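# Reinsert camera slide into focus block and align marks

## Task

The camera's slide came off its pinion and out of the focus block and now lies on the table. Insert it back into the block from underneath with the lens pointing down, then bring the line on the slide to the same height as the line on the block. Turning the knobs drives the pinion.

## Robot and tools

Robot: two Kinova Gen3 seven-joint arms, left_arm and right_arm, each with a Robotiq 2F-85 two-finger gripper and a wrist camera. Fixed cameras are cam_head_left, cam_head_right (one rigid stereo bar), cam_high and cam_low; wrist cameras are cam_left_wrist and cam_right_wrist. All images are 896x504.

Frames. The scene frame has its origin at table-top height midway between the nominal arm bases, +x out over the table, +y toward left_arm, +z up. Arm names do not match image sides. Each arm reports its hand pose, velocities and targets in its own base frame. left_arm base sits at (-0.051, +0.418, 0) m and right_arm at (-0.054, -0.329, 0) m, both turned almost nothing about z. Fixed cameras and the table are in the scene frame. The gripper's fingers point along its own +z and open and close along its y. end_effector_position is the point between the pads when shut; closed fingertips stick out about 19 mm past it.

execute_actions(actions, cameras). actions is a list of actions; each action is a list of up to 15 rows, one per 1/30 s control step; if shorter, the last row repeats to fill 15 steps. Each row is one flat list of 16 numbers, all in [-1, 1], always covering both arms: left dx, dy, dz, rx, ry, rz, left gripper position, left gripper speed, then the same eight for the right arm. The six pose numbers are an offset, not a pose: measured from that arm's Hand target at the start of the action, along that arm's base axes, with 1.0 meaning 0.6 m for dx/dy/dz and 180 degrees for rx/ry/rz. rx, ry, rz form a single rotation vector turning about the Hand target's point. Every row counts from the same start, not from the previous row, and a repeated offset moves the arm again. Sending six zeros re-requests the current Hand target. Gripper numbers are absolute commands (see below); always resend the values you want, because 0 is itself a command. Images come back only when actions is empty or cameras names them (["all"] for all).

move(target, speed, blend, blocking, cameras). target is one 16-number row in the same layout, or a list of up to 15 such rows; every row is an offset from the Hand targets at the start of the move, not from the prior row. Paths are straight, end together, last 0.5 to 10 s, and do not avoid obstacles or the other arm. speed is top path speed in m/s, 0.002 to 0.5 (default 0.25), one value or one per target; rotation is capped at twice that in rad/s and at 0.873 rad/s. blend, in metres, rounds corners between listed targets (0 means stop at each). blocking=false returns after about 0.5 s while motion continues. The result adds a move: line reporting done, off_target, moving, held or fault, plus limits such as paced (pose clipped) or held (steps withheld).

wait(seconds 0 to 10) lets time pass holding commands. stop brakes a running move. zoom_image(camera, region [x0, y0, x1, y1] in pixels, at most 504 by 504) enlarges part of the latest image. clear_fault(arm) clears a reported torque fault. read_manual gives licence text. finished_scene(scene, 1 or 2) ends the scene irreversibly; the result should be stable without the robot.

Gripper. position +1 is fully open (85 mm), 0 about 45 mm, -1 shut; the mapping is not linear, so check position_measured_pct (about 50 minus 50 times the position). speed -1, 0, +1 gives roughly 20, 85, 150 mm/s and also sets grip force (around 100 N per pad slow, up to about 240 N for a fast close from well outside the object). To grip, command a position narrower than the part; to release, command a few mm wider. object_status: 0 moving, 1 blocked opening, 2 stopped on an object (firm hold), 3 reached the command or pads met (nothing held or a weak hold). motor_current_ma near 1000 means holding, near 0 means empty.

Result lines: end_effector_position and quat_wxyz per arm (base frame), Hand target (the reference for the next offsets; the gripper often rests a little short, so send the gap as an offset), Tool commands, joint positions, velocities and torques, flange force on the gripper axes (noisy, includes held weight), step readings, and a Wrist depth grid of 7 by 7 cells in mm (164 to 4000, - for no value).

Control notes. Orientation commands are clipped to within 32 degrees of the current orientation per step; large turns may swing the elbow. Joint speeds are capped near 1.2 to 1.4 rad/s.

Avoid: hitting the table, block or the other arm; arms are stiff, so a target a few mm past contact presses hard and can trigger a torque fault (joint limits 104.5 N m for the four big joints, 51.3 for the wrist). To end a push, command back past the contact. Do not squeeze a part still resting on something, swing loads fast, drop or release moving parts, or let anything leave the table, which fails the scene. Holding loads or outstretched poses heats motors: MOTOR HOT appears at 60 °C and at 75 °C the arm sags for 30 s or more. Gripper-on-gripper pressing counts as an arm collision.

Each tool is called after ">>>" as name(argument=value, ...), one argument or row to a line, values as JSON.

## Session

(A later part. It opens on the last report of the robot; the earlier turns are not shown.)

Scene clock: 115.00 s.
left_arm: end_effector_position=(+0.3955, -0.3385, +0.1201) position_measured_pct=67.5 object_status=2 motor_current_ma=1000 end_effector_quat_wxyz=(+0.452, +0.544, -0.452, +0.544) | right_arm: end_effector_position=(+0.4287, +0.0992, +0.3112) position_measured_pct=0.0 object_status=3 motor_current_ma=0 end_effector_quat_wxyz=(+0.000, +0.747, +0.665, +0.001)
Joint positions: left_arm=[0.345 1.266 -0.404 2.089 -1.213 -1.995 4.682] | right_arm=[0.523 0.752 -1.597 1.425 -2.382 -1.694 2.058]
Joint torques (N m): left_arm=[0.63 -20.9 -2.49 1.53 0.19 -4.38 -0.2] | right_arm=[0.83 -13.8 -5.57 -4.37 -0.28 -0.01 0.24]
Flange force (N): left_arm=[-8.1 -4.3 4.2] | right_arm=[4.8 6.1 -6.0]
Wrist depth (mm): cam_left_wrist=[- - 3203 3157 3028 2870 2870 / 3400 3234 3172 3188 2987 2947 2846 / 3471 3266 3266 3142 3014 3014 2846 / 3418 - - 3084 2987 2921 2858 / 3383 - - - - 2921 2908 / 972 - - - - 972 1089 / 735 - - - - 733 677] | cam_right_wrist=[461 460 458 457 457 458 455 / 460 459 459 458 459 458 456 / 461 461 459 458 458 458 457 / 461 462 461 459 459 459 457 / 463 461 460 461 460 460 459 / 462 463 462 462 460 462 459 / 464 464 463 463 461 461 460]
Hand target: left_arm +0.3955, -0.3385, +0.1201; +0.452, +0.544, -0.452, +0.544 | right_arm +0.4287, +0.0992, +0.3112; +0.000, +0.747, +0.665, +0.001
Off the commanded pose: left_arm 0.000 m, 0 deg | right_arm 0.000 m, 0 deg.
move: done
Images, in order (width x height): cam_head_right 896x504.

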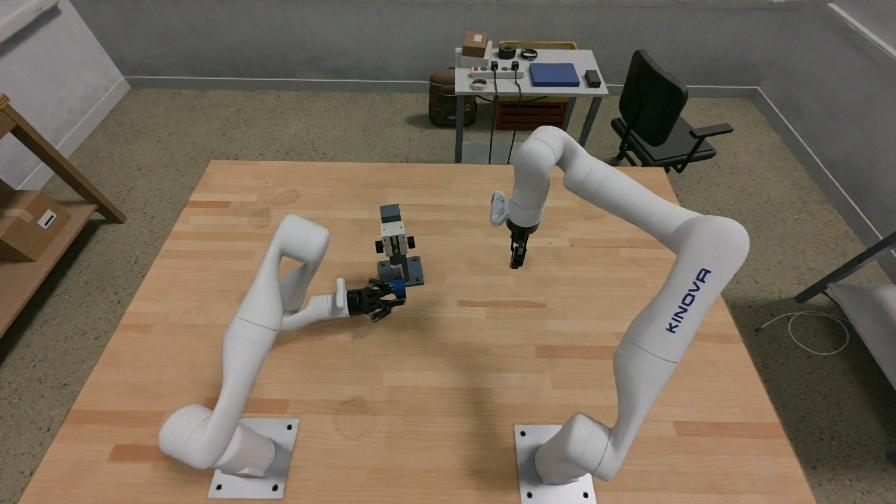

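>>> move(
  target=[0,0,0,0,0,0,-0.55,-1,0.06,0.41,0.2315,0,0,0,1,1],
  cameras=["cam_right_wrist","cam_head_right"],
)

>>> zoom_image(
  camera="cam_right_wrist",
  region=[250, 100, 650, 450],
)

Scene clock: 122.67 s.
left_arm: end_effector_position=(+0.3955, -0.3385, +0.1201) position_measured_pct=67.5 object_status=2 motor_current_ma=1000 end_effector_quat_wxyz=(+0.452, +0.544, -0.452, +0.544) | right_arm: end_effector_position=(+0.4642, +0.3449, +0.4496) position_measured_pct=0.0 object_status=3 motor_current_ma=0 end_effector_quat_wxyz=(+0.002, +0.747, +0.664, +0.043)
Joint positions: left_arm=[0.345 1.266 -0.404 2.089 -1.213 -1.995 4.682] | right_arm=[-0.552 0.775 -0.917 0.268 -2.381 -2.1 2.22]
Joint torques (N m): left_arm=[0.57 -20.94 -2.45 1.53 0.23 -4.4 -0.23] | right_arm=[0.94 -20.46 -0.66 -3.49 -0.27 0.23 0.25]
Flange force (N): left_arm=[-8.1 -4.3 4.2] | right_arm=no reading
Wrist depth (mm): cam_left_wrist=[- - 3142 3188 3000 2921 2833 / 3366 3188 3266 3084 3041 2960 2895 / 3383 3299 3172 3142 3070 2895 2947 / 3453 - - 3084 2960 2947 2833 / 3366 - - - - 2883 2833 / 981 - - - - 969 1085 / 732 - - - - 738 679] | cam_right_wrist=[596 445 478 608 611 617 620 / 593 470 471 605 607 613 619 / 591 469 470 287 279 266 619 / 588 593 465 287 287 265 617 / 587 592 596 596 335 610 613 / 587 589 595 595 602 606 611 / 586 586 593 596 600 604 607]
Hand target: left_arm +0.3955, -0.3385, +0.1201; +0.452, +0.544, -0.452, +0.544 | right_arm +0.4647, +0.3452, +0.4501; +0.000, +0.747, +0.665, +0.001
Off the commanded pose: left_arm 0.000 m, 0 deg | right_arm 0.001 m, 5 deg.
joint sent to its limit (right arm) — joint 6 (wrist pitch), lower limit. The joint targets are off in orientation, not in position.
move: off_target (right_arm)
camera_calibration:
cam_right_wrist: T_world_to_cam=[[0.994157, -0.0993508, 0.0422139, -0.444126], [-0.0982978, -0.994809, -0.0263337, 0.456756], [0.044611, 0.0220303, -0.998761, 0.570201], [0, 0, 0, 1]] pos_world=[0.460992, 0.397699, 0.600271]
Images, in order (width x height): cam_head_right 896x504, cam_right_wrist 896x504.

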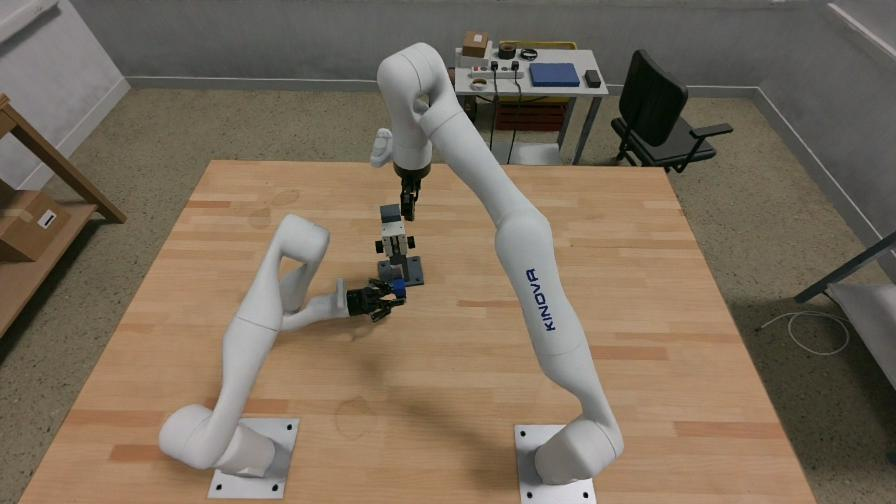

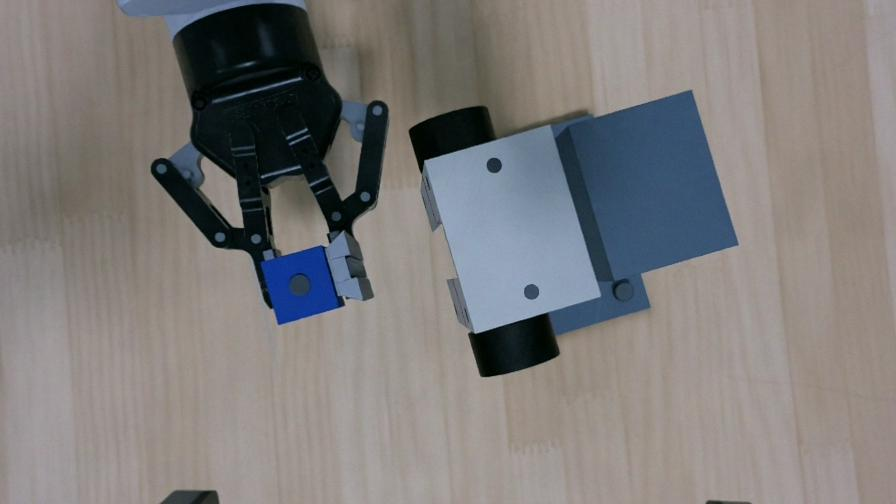

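Scaled by 1.260 from the camera's 896x504 image, which has a finer 1280x720 frame.

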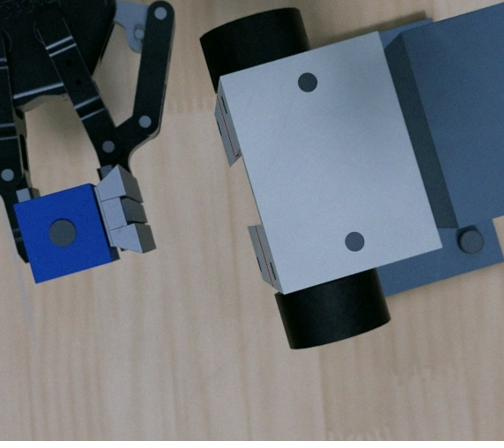

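>>> wait(
  seconds=0,
  cameras=["cam_right_wrist"],
)

>>> zoom_image(
  camera="cam_right_wrist",
  region=[240, 110, 640, 350],
)

Scene clock: 137.93 s.
left_arm: end_effector_position=(+0.3955, -0.3385, +0.1201) position_measured_pct=67.5 object_status=2 motor_current_ma=1000 end_effector_quat_wxyz=(+0.452, +0.544, -0.452, +0.544) | right_arm: end_effector_position=(+0.4642, +0.3449, +0.4496) position_measured_pct=0.0 object_status=3 motor_current_ma=0 end_effector_quat_wxyz=(+0.002, +0.747, +0.664, +0.043)
Joint positions: left_arm=[0.345 1.266 -0.404 2.089 -1.213 -1.995 4.682] | right_arm=[-0.552 0.775 -0.917 0.267 -2.381 -2.1 2.22]
Joint torques (N m): left_arm=[0.62 -20.95 -2.46 1.5 0.17 -4.37 -0.29] | right_arm=[1 -20.45 -0.63 -3.45 -0.25 0.25 0.24]
Flange force (N): left_arm=[-8.1 -4.4 4.3] | right_arm=no reading
Wrist depth (mm): cam_left_wrist=[- - 3203 3142 3041 2908 2934 / 3418 3266 3188 3157 3000 3014 2821 / 3383 3282 3157 3142 3055 2987 2895 / 3435 - - 3070 3014 2908 2858 / 3366 - - - - 2833 2846 / 974 - - - - 974 1082 / 733 - - - - 733 679] | cam_right_wrist=[595 444 478 608 612 616 619 / 592 470 471 606 608 614 619 / 593 469 468 287 279 266 619 / 589 593 465 286 286 265 616 / 586 591 595 596 334 609 612 / 585 589 594 595 602 606 609 / 584 588 592 596 598 605 608]
Hand target: left_arm +0.3955, -0.3385, +0.1201; +0.452, +0.544, -0.452, +0.544 | right_arm +0.4647, +0.3452, +0.4501; +0.000, +0.747, +0.665, +0.001
Tool commands: left_gripper/position=-0.55 left_gripper/speed=-1.0 right_gripper/position=+1.0 right_gripper/speed=+1.0
Off the commanded pose: left_arm 0.000 m, 0 deg | right_arm 0.001 m, 5 deg.
camera_calibration:
cam_right_wrist: T_world_to_cam=[[0.994166, -0.0992568, 0.0422172, -0.444169], [-0.0982038, -0.994818, -0.0263291, 0.456714], [0.0446118, 0.0220296, -0.998761, 0.570201], [0, 0, 0, 1]] pos_world=[0.460991, 0.397699, 0.600271]
Images, in order (width x height): cam_right_wrist 896x504.

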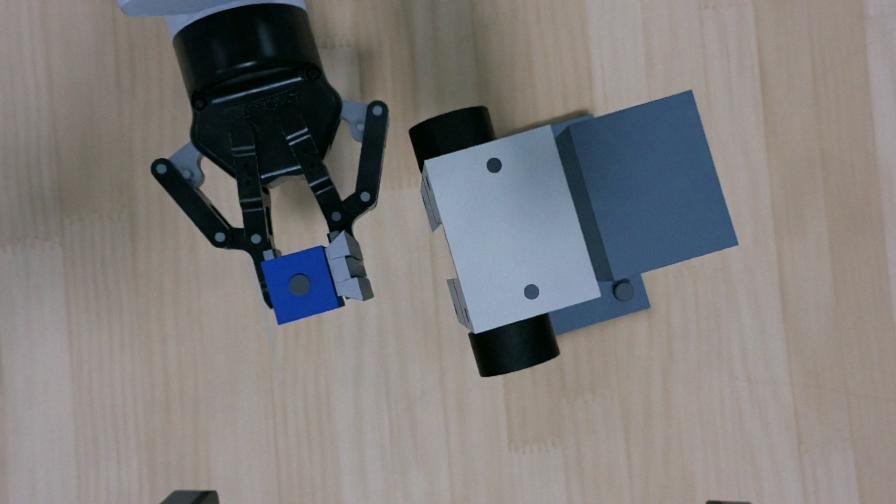

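Scaled by 1.260 from the camera's 896x504 image, which has a finer 1280x720 frame.

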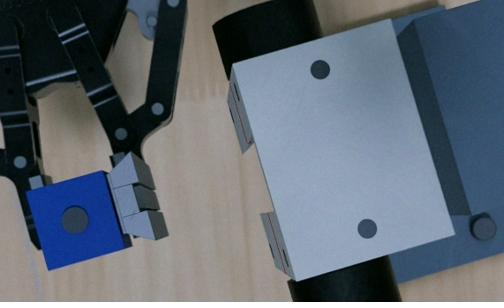

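>>> zoom_image(
  camera="cam_right_wrist",
  region=[250, 220, 390, 330],
)

>>> zoom_image(
  camera="cam_right_wrist",
  region=[400, 130, 620, 350],
)

Scaled by 3.600 from the camera's 896x504 image, which has a finer 1280x720 frame.

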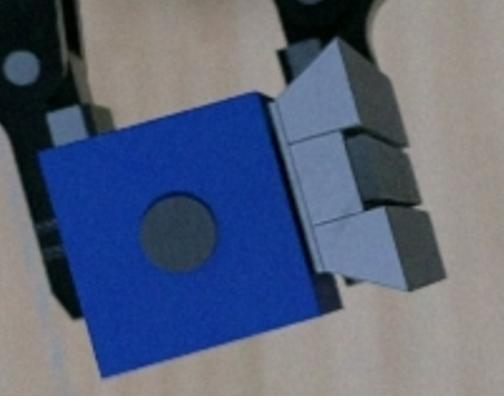

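Scaled by 2.291 from the camera's 896x504 image, which has a finer 1280x720 frame.

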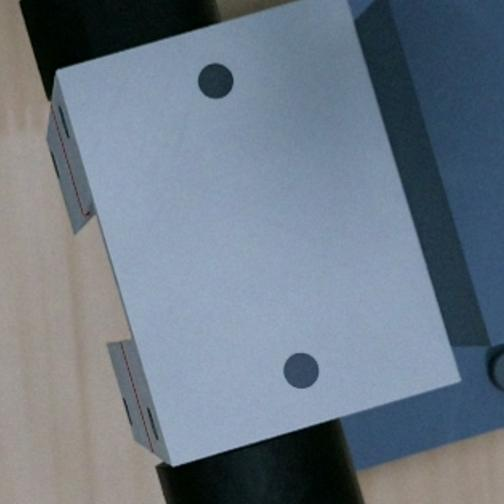

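>>> move(
  target=[
    [0,0,-0.04167,0,0,0.005,-0.55,-1,0,0,0,0,0,0,1,1],
    [0.0603,0.005,-0.04167,0,0,0.005,-0.55,-1,0,0,0,0,0,0,1,1],
  ],
  speed=0.1,
  cameras=["cam_right_wrist","cam_left_wrist"],
)

>>> zoom_image(
  camera="cam_right_wrist",
  region=[360, 200, 500, 310],
)

>>> zoom_image(
  camera="cam_right_wrist",
  region=[300, 130, 620, 350],
)

Scene clock: 166.37 s.
left_arm: end_effector_position=(+0.4317, -0.3355, +0.0951) position_measured_pct=67.5 object_status=2 motor_current_ma=1000 end_effector_quat_wxyz=(+0.447, +0.548, -0.448, +0.547) | right_arm: end_effector_position=(+0.4642, +0.3449, +0.4496) position_measured_pct=0.0 object_status=3 motor_current_ma=0 end_effector_quat_wxyz=(+0.002, +0.747, +0.664, +0.043)
Joint positions: left_arm=[0.316 1.316 -0.386 1.959 -1.169 -1.957 4.757] | right_arm=[-0.552 0.775 -0.917 0.267 -2.381 -2.1 2.22]
Joint torques (N m): left_arm=[0.6 -22.06 -2.47 0.78 0.41 -4.39 -0.18] | right_arm=[0.98 -20.46 -0.63 -3.49 -0.24 0.24 0.22]
Flange force (N): left_arm=[-8.2 -4.4 4.0] | right_arm=no reading
Wrist depth (mm): cam_left_wrist=[- 3315 3234 3172 2973 2947 2895 / - 3299 3142 3070 3070 2973 2833 / - 3266 3250 3172 3055 2921 2833 / - - - 3098 3041 2908 2870 / - - - - - 2821 2809 / - - - - - 837 943 / - - - - - 588 586] | cam_right_wrist=[597 598 473 608 612 616 623 / 594 597 493 607 611 613 619 / 591 595 495 287 278 266 617 / 590 594 496 286 287 265 616 / 589 591 593 332 335 608 612 / 585 590 594 596 602 607 611 / 585 588 594 595 600 605 612]
Hand target: left_arm +0.4317, -0.3355, +0.0951; +0.447, +0.548, -0.448, +0.547 | right_arm +0.4642, +0.3449, +0.4496; +0.002, +0.747, +0.664, +0.043 (not the last commanded pose)
Off the commanded pose: left_arm 0.000 m, 0 deg | right_arm 0.001 m, 5 deg.
move: off_target (right_arm)
camera_calibration:
cam_left_wrist: T_world_to_cam=[[-0.979927, -0.199355, 0.000713817, 0.357921], [-0.0000150948, -0.00350642, -0.999994, 0.151601], [0.199356, -0.979921, 0.00343302, -0.268065], [0, 0, 0, 1]] pos_world=[0.404179, -0.190798, 0.152265]
cam_right_wrist: T_world_to_cam=[[0.994166, -0.0992568, 0.0422172, -0.444169], [-0.0982038, -0.994818, -0.0263291, 0.456714], [0.0446118, 0.0220296, -0.998761, 0.570201], [0, 0, 0, 1]] pos_world=[0.460991, 0.397699, 0.600271]
Images, in order (width x height): cam_left_wrist 896x504, cam_right_wrist 896x504.

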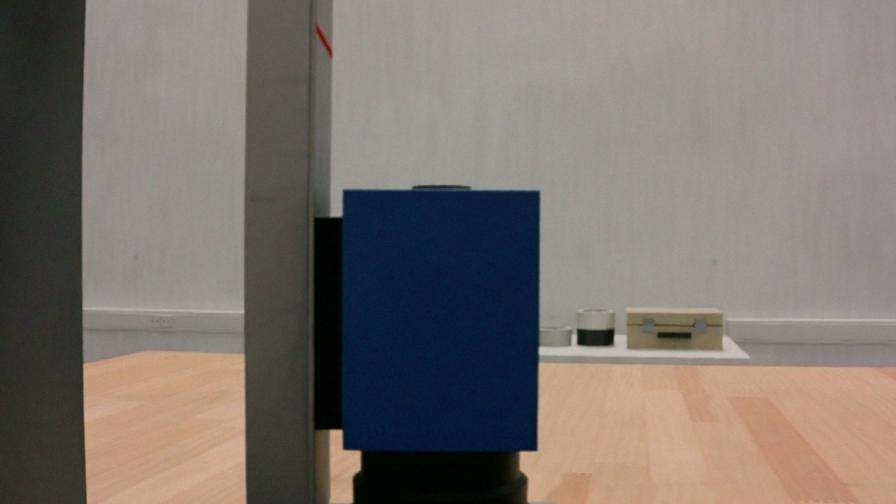

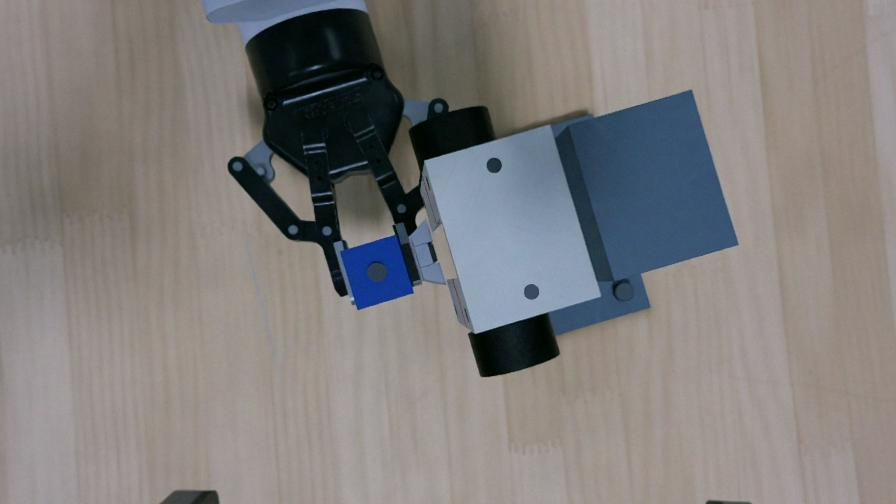

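Scaled by 3.600 from the camera's 896x504 image, which has a finer 1280x720 frame.

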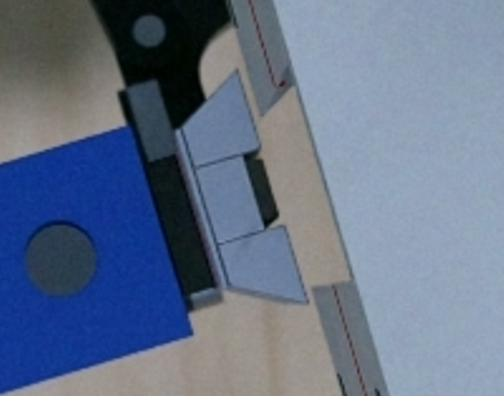

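Scaled by 1.575 from the camera's 896x504 image, which has a finer 1280x720 frame.

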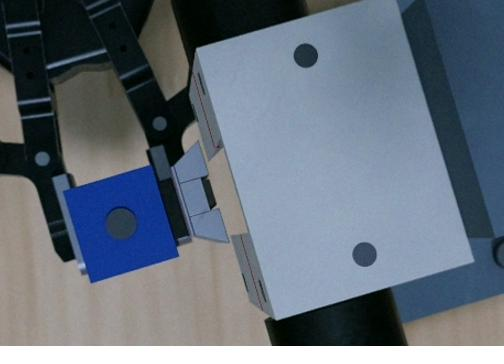

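>>> move(
  target=[
    [0,0,-0.0133,0,0,-0.003,-0.55,-1,0,0,0,0,0,0,1,1],
    [0.0179,0.0004,-0.0133,0,0,-0.003,-0.55,-1,0,0,0,0,0,0,1,1],
  ],
  speed=0.05,
  cameras=["cam_right_wrist","cam_left_wrist"],
)

>>> zoom_image(
  camera="cam_right_wrist",
  region=[370, 190, 510, 300],
)

Scene clock: 177.57 s.
left_arm: end_effector_position=(+0.4424, -0.3353, +0.0871) position_measured_pct=67.5 object_status=2 motor_current_ma=1000 end_effector_quat_wxyz=(+0.450, +0.546, -0.450, +0.545) | right_arm: end_effector_position=(+0.4642, +0.3449, +0.4496) position_measured_pct=0.0 object_status=3 motor_current_ma=0 end_effector_quat_wxyz=(+0.002, +0.747, +0.664, +0.043)
Joint positions: left_arm=[0.307 1.333 -0.385 1.905 -1.168 -1.944 4.788] | right_arm=[-0.552 0.775 -0.917 0.267 -2.381 -2.1 2.22]
Joint torques (N m): left_arm=[0.52 -22.51 -2.5 0.41 0.58 -4.4 -0.18] | right_arm=[1.02 -20.45 -0.63 -3.48 -0.25 0.27 0.24]
Flange force (N): left_arm=[-8.1 -4.3 3.9] | right_arm=no reading
Wrist depth (mm): cam_left_wrist=[- - 3157 3055 3028 3000 2809 / - - 3203 3172 3041 2987 2833 / - - 3266 3113 3014 2934 2921 / - - - 3157 3098 3000 2921 / - - - - - 2858 2833 / - - - - - 902 892 / - - - - - 559 558] | cam_right_wrist=[595 601 482 606 611 616 620 / 592 598 503 514 608 613 620 / 590 595 505 287 278 265 617 / 590 595 595 287 286 265 614 / 589 591 596 336 335 609 612 / 585 588 595 597 603 608 611 / 584 588 594 596 601 604 609]
Hand target: left_arm +0.4425, -0.3353, +0.0871; +0.450, +0.546, -0.450, +0.545 | right_arm +0.4642, +0.3449, +0.4496; +0.002, +0.747, +0.664, +0.043
Off the commanded pose: left_arm 0.000 m, 0 deg | right_arm 0.000 m, 0 deg.
move: done
camera_calibration:
cam_left_wrist: T_world_to_cam=[[-0.981772, -0.190063, 0.00077728, 0.372324], [-0.0000916763, -0.00361601, -0.999993, 0.143614], [0.190065, -0.981765, 0.00353267, -0.266459], [0, 0, 0, 1]] pos_world=[0.416195, -0.190316, 0.144265]
cam_right_wrist: T_world_to_cam=[[0.994166, -0.0992568, 0.0422172, -0.444169], [-0.0982038, -0.994818, -0.0263291, 0.456714], [0.0446118, 0.0220296, -0.998761, 0.570201], [0, 0, 0, 1]] pos_world=[0.460991, 0.397699, 0.600271]
Images, in order (width x height): cam_left_wrist 896x504, cam_right_wrist 896x504.

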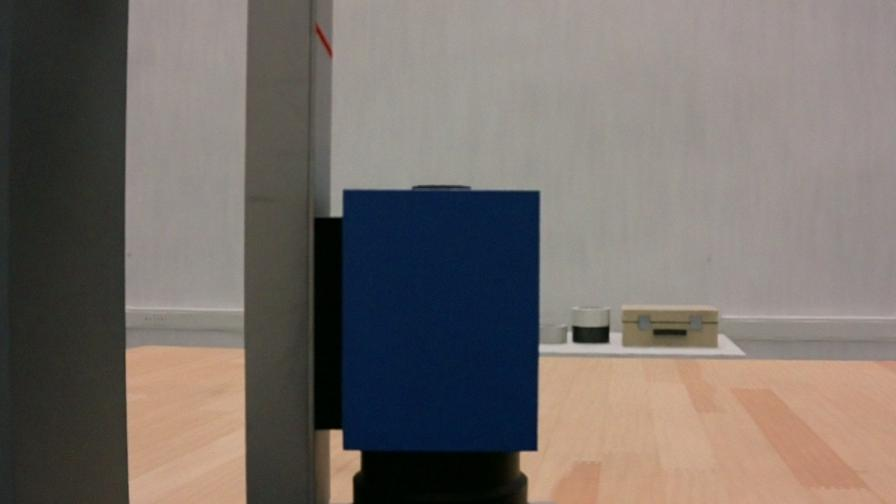

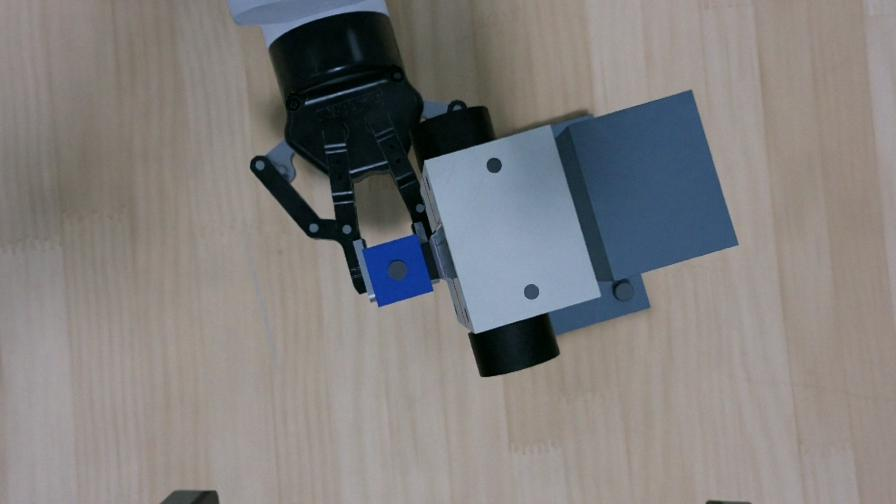

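Scaled by 3.600 from the camera's 896x504 image, which has a finer 1280x720 frame.

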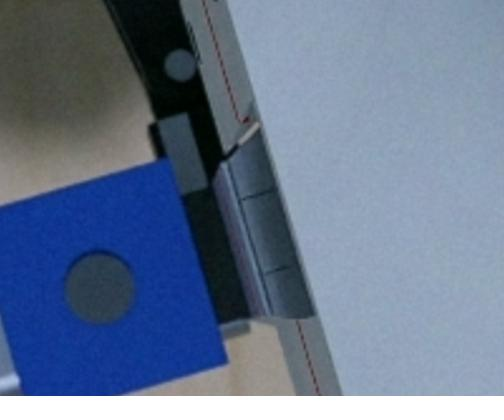

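>>> move(
  target=[0.0007,0.0001,0.02167,0,0,0,-0.55,-1,0,0,0,0,0,0,1,1],
  speed=0.02,
  cameras=["cam_right_wrist","cam_left_wrist"],
)

>>> zoom_image(
  camera="cam_right_wrist",
  region=[370, 190, 510, 300],
)

>>> zoom_image(
  camera="cam_left_wrist",
  region=[240, 0, 380, 110],
)

Scene clock: 183.80 s.
left_arm: end_effector_position=(+0.4429, -0.3352, +0.1001) position_measured_pct=67.5 object_status=2 motor_current_ma=1000 end_effector_quat_wxyz=(+0.450, +0.545, -0.450, +0.545) | right_arm: end_effector_position=(+0.4642, +0.3449, +0.4496) position_measured_pct=0.0 object_status=3 motor_current_ma=0 end_effector_quat_wxyz=(+0.002, +0.747, +0.664, +0.043)
Joint positions: left_arm=[0.31 1.302 -0.391 1.923 -1.175 -1.942 4.801] | right_arm=[-0.552 0.775 -0.917 0.267 -2.381 -2.1 2.22]
Joint torques (N m): left_arm=[0.61 -22.35 -2.47 0.35 0.66 -4.39 -0.16] | right_arm=[0.98 -20.48 -0.63 -3.54 -0.25 0.23 0.23]
Flange force (N): left_arm=[-7.8 -4.6 3.6] | right_arm=no reading
Wrist depth (mm): cam_left_wrist=[- - 3219 3098 3041 2895 2786 / - - 3219 3113 3014 2947 2883 / - - 3266 3084 2973 2947 2809 / - - - 3157 3070 2908 2870 / - - - - - 2908 2870 / - - - - - 867 975 / - - - - - 607 605] | cam_right_wrist=[597 600 472 607 612 616 621 / 595 596 489 499 609 613 620 / 590 596 491 287 279 266 619 / 589 593 595 287 287 265 617 / 588 592 598 336 335 611 612 / 586 591 594 598 602 608 609 / 582 587 591 598 599 604 609]
Hand target: left_arm +0.4429, -0.3352, +0.1001; +0.450, +0.545, -0.450, +0.545 | right_arm +0.4642, +0.3449, +0.4496; +0.002, +0.747, +0.664, +0.043
Off the commanded pose: left_arm 0.000 m, 0 deg | right_arm 0.000 m, 0 deg.
move: done
camera_calibration:
cam_left_wrist: T_world_to_cam=[[-0.981772, -0.190063, 0.00077728, 0.372805], [-0.0000916763, -0.00361601, -0.999993, 0.156614], [0.190065, -0.981765, 0.00353267, -0.2666], [0, 0, 0, 1]] pos_world=[0.416695, -0.190316, 0.157265]
cam_right_wrist: T_world_to_cam=[[0.994166, -0.0992568, 0.0422172, -0.444169], [-0.0982038, -0.994818, -0.0263291, 0.456714], [0.0446118, 0.0220296, -0.998761, 0.570201], [0, 0, 0, 1]] pos_world=[0.460991, 0.397699, 0.600271]
Images, in order (width x height): cam_left_wrist 896x504, cam_right_wrist 896x504.

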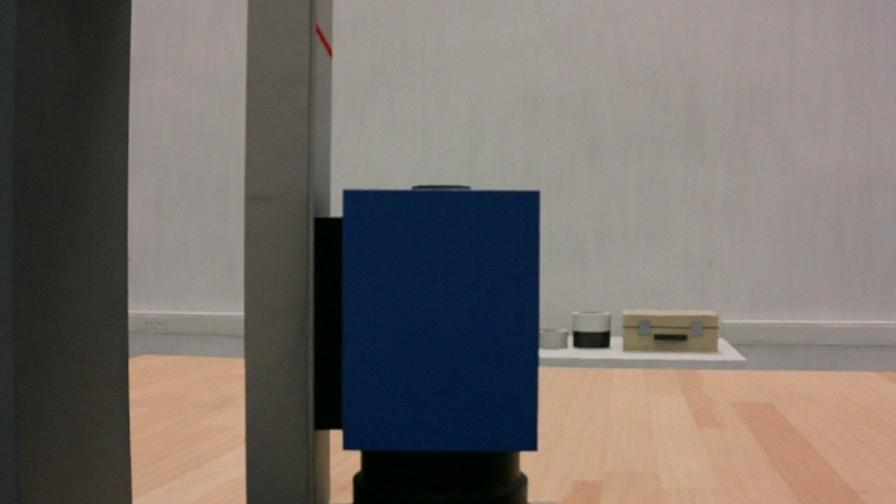

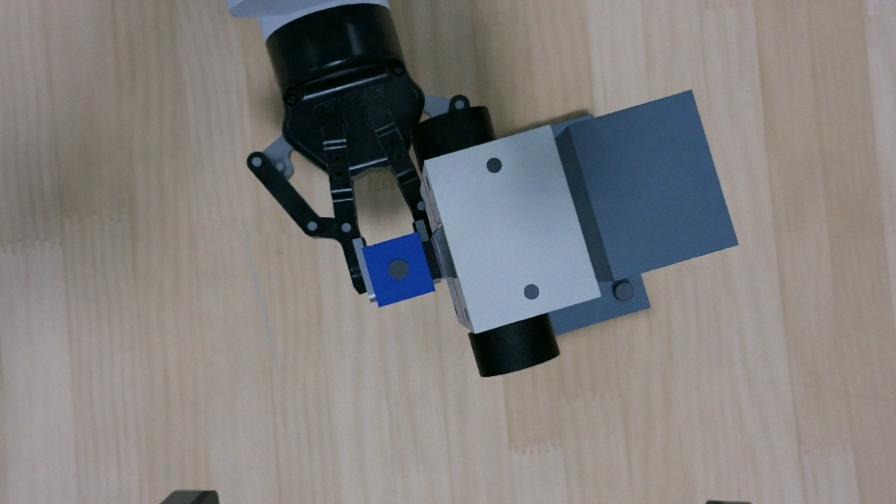

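Scaled by 3.600 from the camera's 896x504 image, which has a finer 1280x720 frame.

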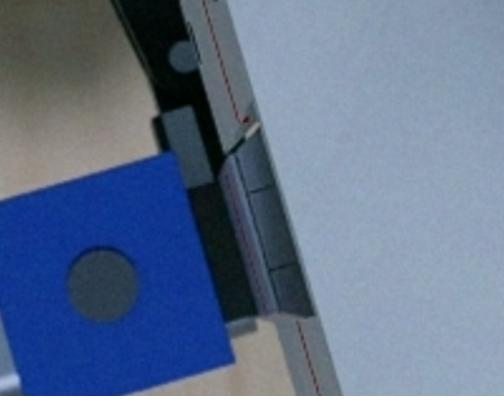

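Scaled by 3.600 from the camera's 896x504 image, which has a finer 1280x720 frame.

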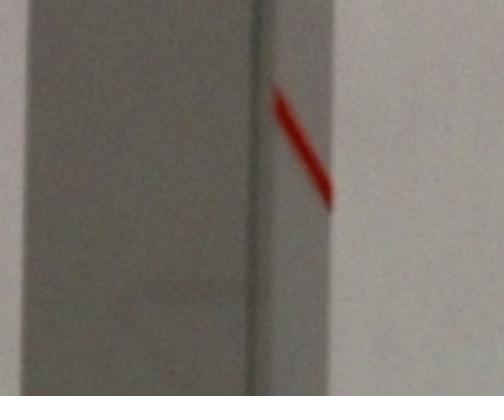

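>>> move(
  target=[
    [-0.0004,-0.0004,0,0,0,0,-0.55,-1,0,0,0,0,0,0,1,1],
    [-0.0004,-0.0004,0.01,0,0,0,-0.55,-1,0,0,0,0,0,0,1,1],
  ],
  speed=0.02,
)

>>> move(
  target=[0,0,0.005,0,0,0,-0.55,-1,0,0,0,0,0,0,1,1],
  speed=0.01,
)

>>> move(
  target=[0,0,0.005,0,0,0,-0.55,-1,0,0,0,0,0,0,1,1],
  speed=0.01,
  cameras=["cam_right_wrist"],
)

>>> zoom_image(
  camera="cam_right_wrist",
  region=[370, 190, 510, 300],
)

Scene clock: 190.63 s.
left_arm: end_effector_position=(+0.4426, -0.3355, +0.1061) position_measured_pct=67.5 object_status=2 motor_current_ma=1000 end_effector_quat_wxyz=(+0.450, +0.546, -0.450, +0.545) | right_arm: end_effector_position=(+0.4642, +0.3449, +0.4496) position_measured_pct=0.0 object_status=3 motor_current_ma=0 end_effector_quat_wxyz=(+0.002, +0.747, +0.664, +0.043)
Joint positions: left_arm=[0.312 1.287 -0.394 1.933 -1.178 -1.941 4.806] | right_arm=[-0.552 0.775 -0.917 0.267 -2.381 -2.1 2.22]
Joint torques (N m): left_arm=[0.56 -22.22 -2.61 0.18 0.71 -4.43 -0.2] | right_arm=[0.99 -20.44 -0.63 -3.49 -0.27 0.22 0.27]
Flange force (N): left_arm=[-7.4 -4.3 3.8] | right_arm=no reading
Wrist depth (mm): cam_left_wrist=[- - 3219 3113 3028 2934 2786 / - - 3128 3128 2973 2947 2895 / - - 3250 3084 3070 2921 2870 / - - - 3157 3098 2960 2870 / - - - - - 2858 2858 / - - - - - 902 1012 / - - - - - 677 627] | cam_right_wrist=[596 598 466 608 612 616 621 / 593 598 485 492 612 614 617 / 593 596 485 287 278 266 617 / 588 595 488 287 287 265 616 / 585 591 596 336 334 608 614 / 586 590 593 598 602 607 610 / 585 589 593 597 598 604 611]
Hand target: left_arm +0.4426, -0.3355, +0.1061; +0.450, +0.546, -0.450, +0.545 | right_arm +0.4642, +0.3449, +0.4496; +0.002, +0.747, +0.664, +0.043
Off the commanded pose: left_arm 0.000 m, 0 deg | right_arm 0.000 m, 0 deg.
move: done

Scene clock: 191.33 s.
left_arm: end_effector_position=(+0.4426, -0.3355, +0.1091) position_measured_pct=67.5 object_status=2 motor_current_ma=1000 end_effector_quat_wxyz=(+0.450, +0.546, -0.450, +0.545) | right_arm: end_effector_position=(+0.4642, +0.3449, +0.4496) position_measured_pct=0.0 object_status=3 motor_current_ma=0 end_effector_quat_wxyz=(+0.002, +0.747, +0.664, +0.043)
Joint positions: left_arm=[0.312 1.279 -0.396 1.937 -1.179 -1.94 4.809] | right_arm=[-0.552 0.775 -0.917 0.267 -2.381 -2.1 2.22]
Joint torques (N m): left_arm=[0.65 -22.38 -2.57 0.2 0.71 -4.35 -0.15] | right_arm=[0.97 -20.42 -0.65 -3.51 -0.24 0.23 0.27]
Flange force (N): left_arm=[-7.9 -4.3 3.4] | right_arm=no reading
Wrist depth (mm): cam_left_wrist=[- - 3203 3084 3000 2870 2798 / - - 3234 3128 3070 3000 2809 / - - 3250 3142 3028 3014 2895 / - - - 3203 3014 2947 2908 / - - - - - 2960 2870 / - - - - - 917 1030 / - - - - - 694 641] | cam_right_wrist=[594 599 463 608 612 617 620 / 593 596 482 488 609 612 618 / 590 597 481 287 279 266 617 / 588 594 484 286 287 265 616 / 588 590 595 336 335 609 612 / 584 590 594 596 605 607 613 / 583 587 592 597 601 606 608]
Hand target: left_arm +0.4426, -0.3355, +0.1091; +0.450, +0.546, -0.450, +0.545 | right_arm +0.4642, +0.3449, +0.4496; +0.002, +0.747, +0.664, +0.043
Off the commanded pose: left_arm 0.000 m, 0 deg | right_arm 0.000 m, 0 deg.
move: done

Scene clock: 192.03 s.
left_arm: end_effector_position=(+0.4426, -0.3354, +0.1120) position_measured_pct=67.5 object_status=2 motor_current_ma=1000 end_effector_quat_wxyz=(+0.450, +0.546, -0.450, +0.545) | right_arm: end_effector_position=(+0.4642, +0.3449, +0.4496) position_measured_pct=0.0 object_status=3 motor_current_ma=0 end_effector_quat_wxyz=(+0.002, +0.747, +0.664, +0.043)
Joint positions: left_arm=[0.313 1.272 -0.397 1.941 -1.181 -1.939 4.812] | right_arm=[-0.552 0.775 -0.917 0.267 -2.381 -2.1 2.22]
Joint torques (N m): left_arm=[-0.9 -39.14 1.04 -3.38 2.3 -13.15 -0.87] | right_arm=[1.05 -20.48 -0.6 -3.5 -0.27 0.25 0.23]
Flange force (N): left_arm=[-38.7 -1.9 4.8] | right_arm=no reading
Wrist depth (mm): cam_left_wrist=[- - 3234 3084 3028 2908 2809 / - - 3157 3070 3041 3000 2895 / - - 3219 3098 3014 2947 2858 / - - - 3188 3070 2960 2895 / - - - - - 2883 2821 / - - - - - 902 1014 / - - - - - 682 631] | cam_right_wrist=[597 598 460 608 611 617 620 / 591 597 479 487 611 611 620 / 593 594 481 287 278 266 617 / 592 593 594 287 287 265 616 / 588 592 596 337 334 608 612 / 587 590 594 598 603 608 611 / 585 587 591 596 602 604 607]
Hand target: left_arm +0.4426, -0.3355, +0.1121; +0.450, +0.545, -0.450, +0.545 | right_arm +0.4642, +0.3449, +0.4496; +0.002, +0.747, +0.664, +0.043
Off the commanded pose: left_arm 0.000 m, 0 deg | right_arm 0.000 m, 0 deg.
move: done
camera_calibration:
cam_right_wrist: T_world_to_cam=[[0.994166, -0.0992568, 0.0422172, -0.444169], [-0.0982038, -0.994818, -0.0263291, 0.456714], [0.0446118, 0.0220296, -0.998761, 0.570201], [0, 0, 0, 1]] pos_world=[0.460991, 0.397699, 0.600271]
Images, in order (width x height): cam_right_wrist 896x504.

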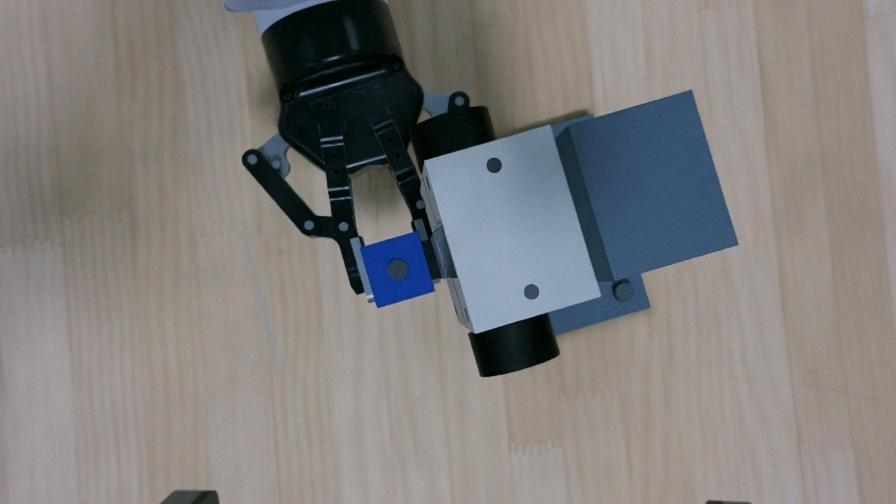

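Scaled by 3.600 from the camera's 896x504 image, which has a finer 1280x720 frame.

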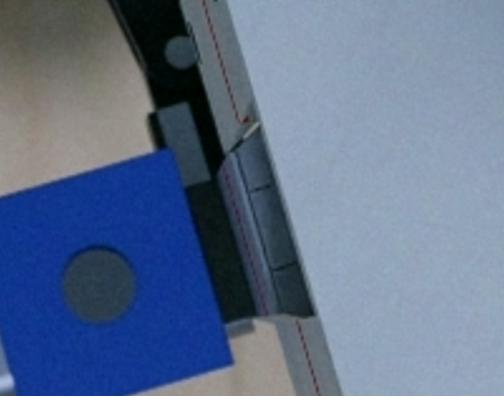

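>>> move(
  target=[
    [0,0,-0.004,0,0,0,-0.55,-1,0,0,0,0,0,0,1,1],
    [-0.00065,-0.00013,-0.004,0,0,0,-0.55,-1,0,0,0,0,0,0,1,1],
    [-0.00065,-0.00013,0.0012,0,0,0,-0.55,-1,0,0,0,0,0,0,1,1],
  ],
  speed=0.01,
)

Scene clock: 205.57 s.
left_arm: end_effector_position=(+0.4422, -0.3355, +0.1126) position_measured_pct=67.5 object_status=2 motor_current_ma=1000 end_effector_quat_wxyz=(+0.450, +0.546, -0.450, +0.545) | right_arm: end_effector_position=(+0.4642, +0.3449, +0.4496) position_measured_pct=0.0 object_status=3 motor_current_ma=0 end_effector_quat_wxyz=(+0.002, +0.747, +0.664, +0.043)
Joint positions: left_arm=[0.313 1.27 -0.398 1.943 -1.181 -1.939 4.812] | right_arm=[-0.552 0.775 -0.917 0.267 -2.381 -2.1 2.22]
Joint torques (N m): left_arm=[-0.75 -43.29 2.18 -4.11 2.48 -15.01 -1.09] | right_arm=[1 -20.47 -0.59 -3.47 -0.22 0.23 0.25]
Flange force (N): left_arm=[-46.8 -2.0 4.1] | right_arm=no reading
Wrist depth (mm): cam_left_wrist=[- - 3188 3128 3084 3028 2809 / - - 3219 3113 2960 2960 2908 / - - 3234 3128 3000 2987 2833 / - - - 3172 3000 2987 2833 / - - - - - 2908 2883 / - - - - - 900 1005 / - - - - - 681 633] | cam_right_wrist=[596 598 460 608 613 616 623 / 593 597 479 487 609 613 619 / 591 595 480 287 279 266 618 / 589 594 596 286 287 265 616 / 588 592 595 336 335 608 612 / 586 589 594 597 603 606 613 / 584 587 592 596 599 604 611]
Hand target: left_arm +0.4422, -0.3355, +0.1128; +0.450, +0.546, -0.450, +0.545 | right_arm +0.4642, +0.3449, +0.4496; +0.002, +0.747, +0.664, +0.043
Off the commanded pose: left_arm 0.000 m, 0 deg | right_arm 0.000 m, 0 deg.
move: done

>>> move(
  target=[0,0,-0.0045,0,0,0,-0.55,-1,0,0,0,0,0,0,1,1],
  speed=0.02,
  cameras=["all"],
)

>>> zoom_image(
  camera="cam_right_wrist",
  region=[400, 210, 470, 300],
)

>>> zoom_image(
  camera="cam_left_wrist",
  region=[240, 0, 380, 110],
)

Scene clock: 208.67 s.
left_arm: end_effector_position=(+0.4423, -0.3355, +0.1103) position_measured_pct=67.5 object_status=2 motor_current_ma=1000 end_effector_quat_wxyz=(+0.450, +0.545, -0.450, +0.545) | right_arm: end_effector_position=(+0.4642, +0.3449, +0.4496) position_measured_pct=0.0 object_status=3 motor_current_ma=0 end_effector_quat_wxyz=(+0.002, +0.747, +0.664, +0.043)
Joint positions: left_arm=[0.313 1.277 -0.396 1.939 -1.18 -1.94 4.809] | right_arm=[-0.552 0.775 -0.917 0.267 -2.381 -2.1 2.22]
Joint torques (N m): left_arm=[1.13 -27.6 -0.97 -0.74 0.71 -7.15 -0.63] | right_arm=[1 -20.46 -0.65 -3.48 -0.24 0.21 0.29]
Flange force (N): left_arm=[-17.7 -5.7 3.4] | right_arm=no reading
Wrist depth (mm): cam_left_wrist=[- - 3172 3142 3055 2973 2908 / - - 3188 3041 3070 3000 2870 / - - 3128 3128 3014 2973 2908 / - - - 3128 3000 2934 2921 / - - - - - 2883 2895 / - - - - - 916 1026 / - - - - - 689 636] | cam_right_wrist=[595 598 463 609 614 616 622 / 594 596 481 488 610 613 616 / 590 597 481 288 279 266 617 / 589 595 595 287 287 265 616 / 588 593 595 337 334 609 614 / 587 590 594 598 603 607 610 / 584 587 592 595 599 603 608]
Hand target: left_arm +0.4422, -0.3355, +0.1101; +0.450, +0.546, -0.450, +0.545 | right_arm +0.4642, +0.3449, +0.4496; +0.002, +0.747, +0.664, +0.043
Off the commanded pose: left_arm 0.000 m, 0 deg | right_arm 0.000 m, 0 deg.
move: done
camera_calibration:
cam_left_wrist: T_world_to_cam=[[-0.981772, -0.190062, 0.000637699, 0.372076], [0.000102584, -0.00388508, -0.999992, 0.16658], [0.190063, -0.981764, 0.00383376, -0.266847], [0, 0, 0, 1]] pos_world=[0.415995, -0.190616, 0.167365]
cam_right_wrist: T_world_to_cam=[[0.994166, -0.0992568, 0.0422172, -0.444169], [-0.0982038, -0.994818, -0.0263291, 0.456714], [0.0446118, 0.0220296, -0.998761, 0.570201], [0, 0, 0, 1]] pos_world=[0.460991, 0.397699, 0.600271]

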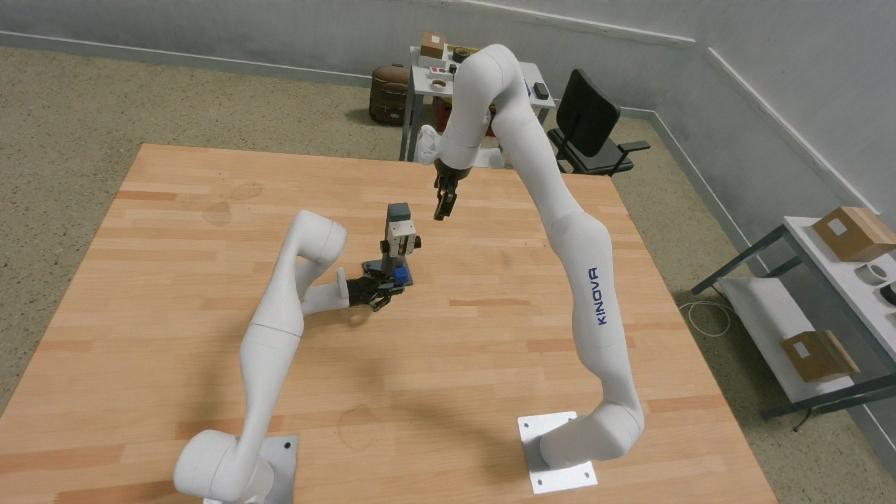

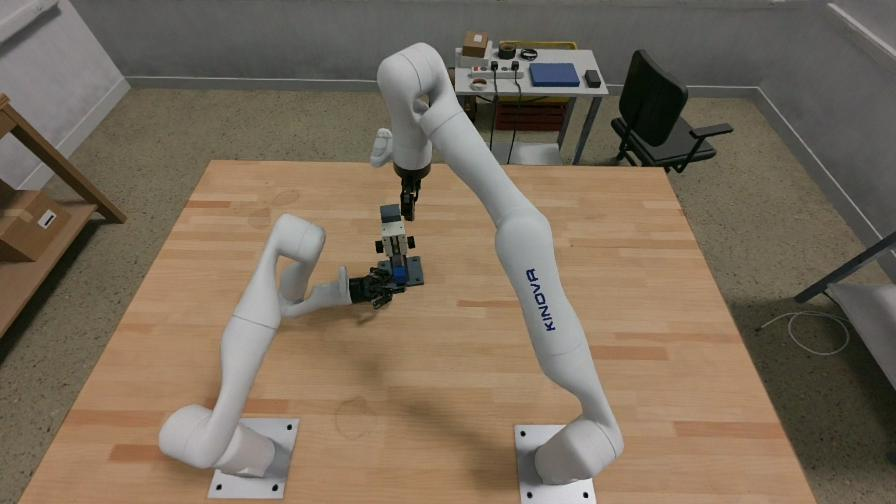

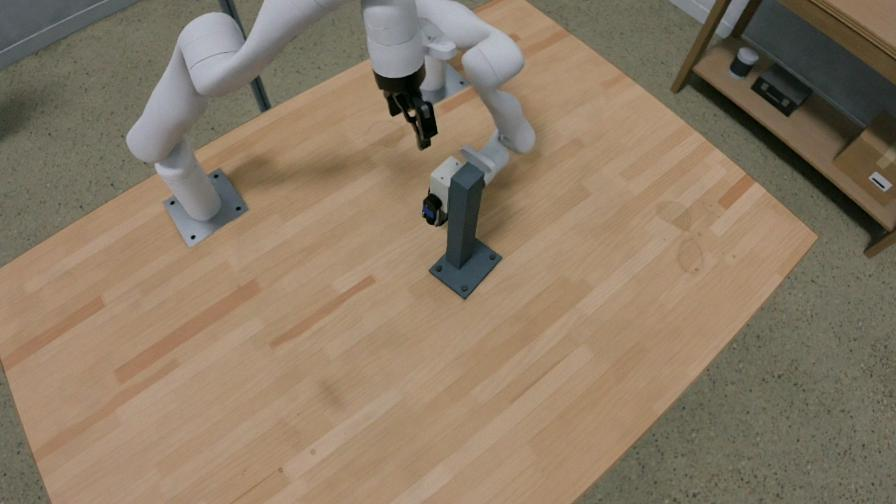

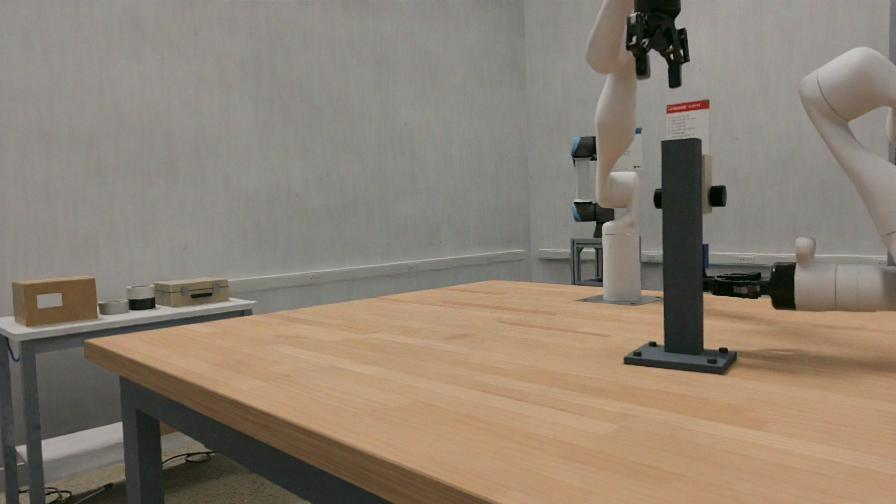

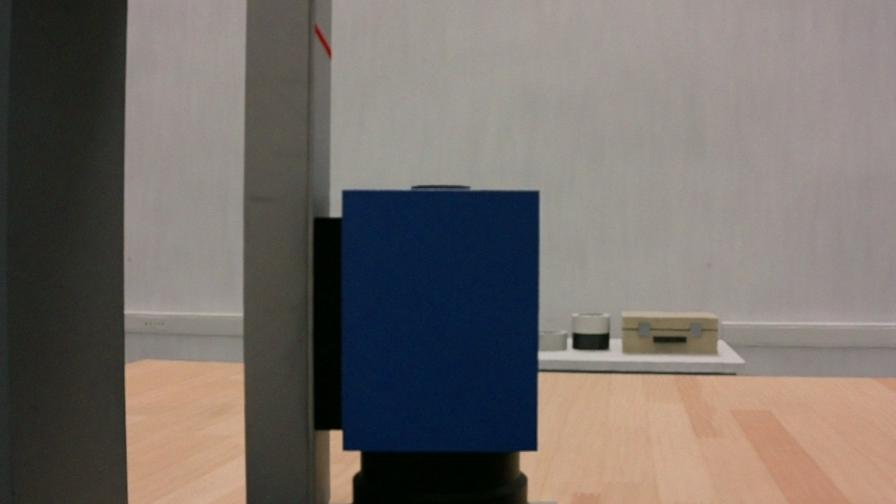

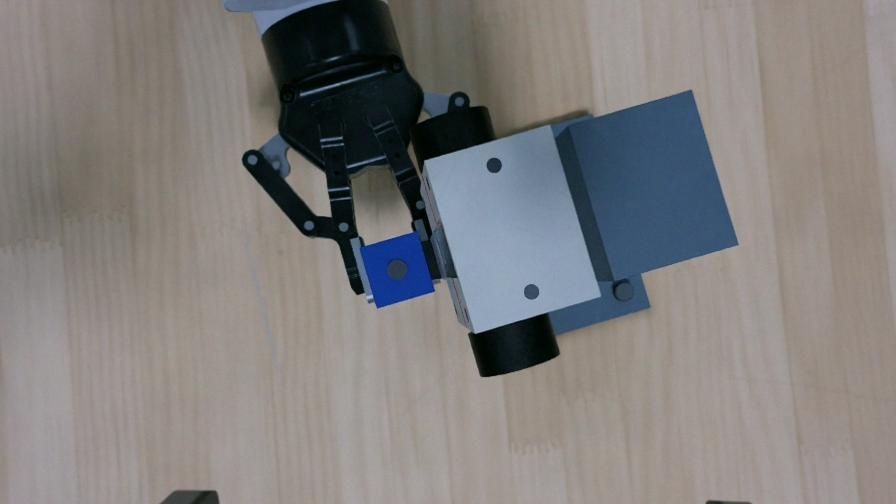

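Scaled by 5.600 from the camera's 896x504 image, which has a finer 1280x720 frame.

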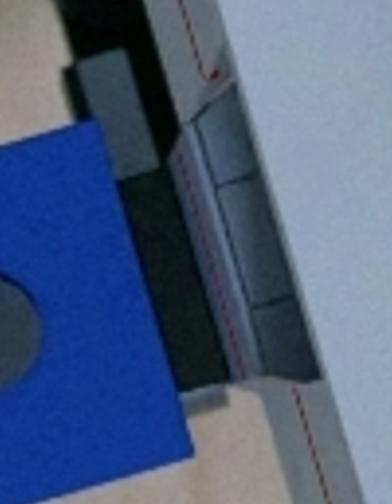

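Scaled by 3.600 from the camera's 896x504 image, which has a finer 1280x720 frame.

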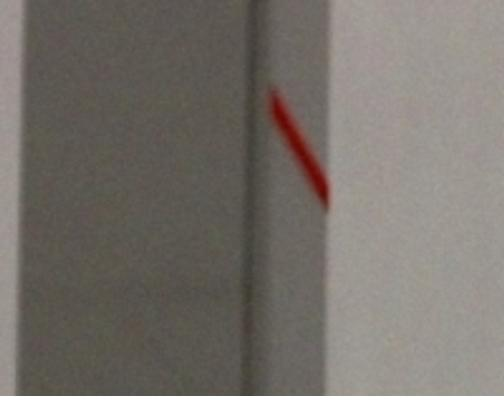

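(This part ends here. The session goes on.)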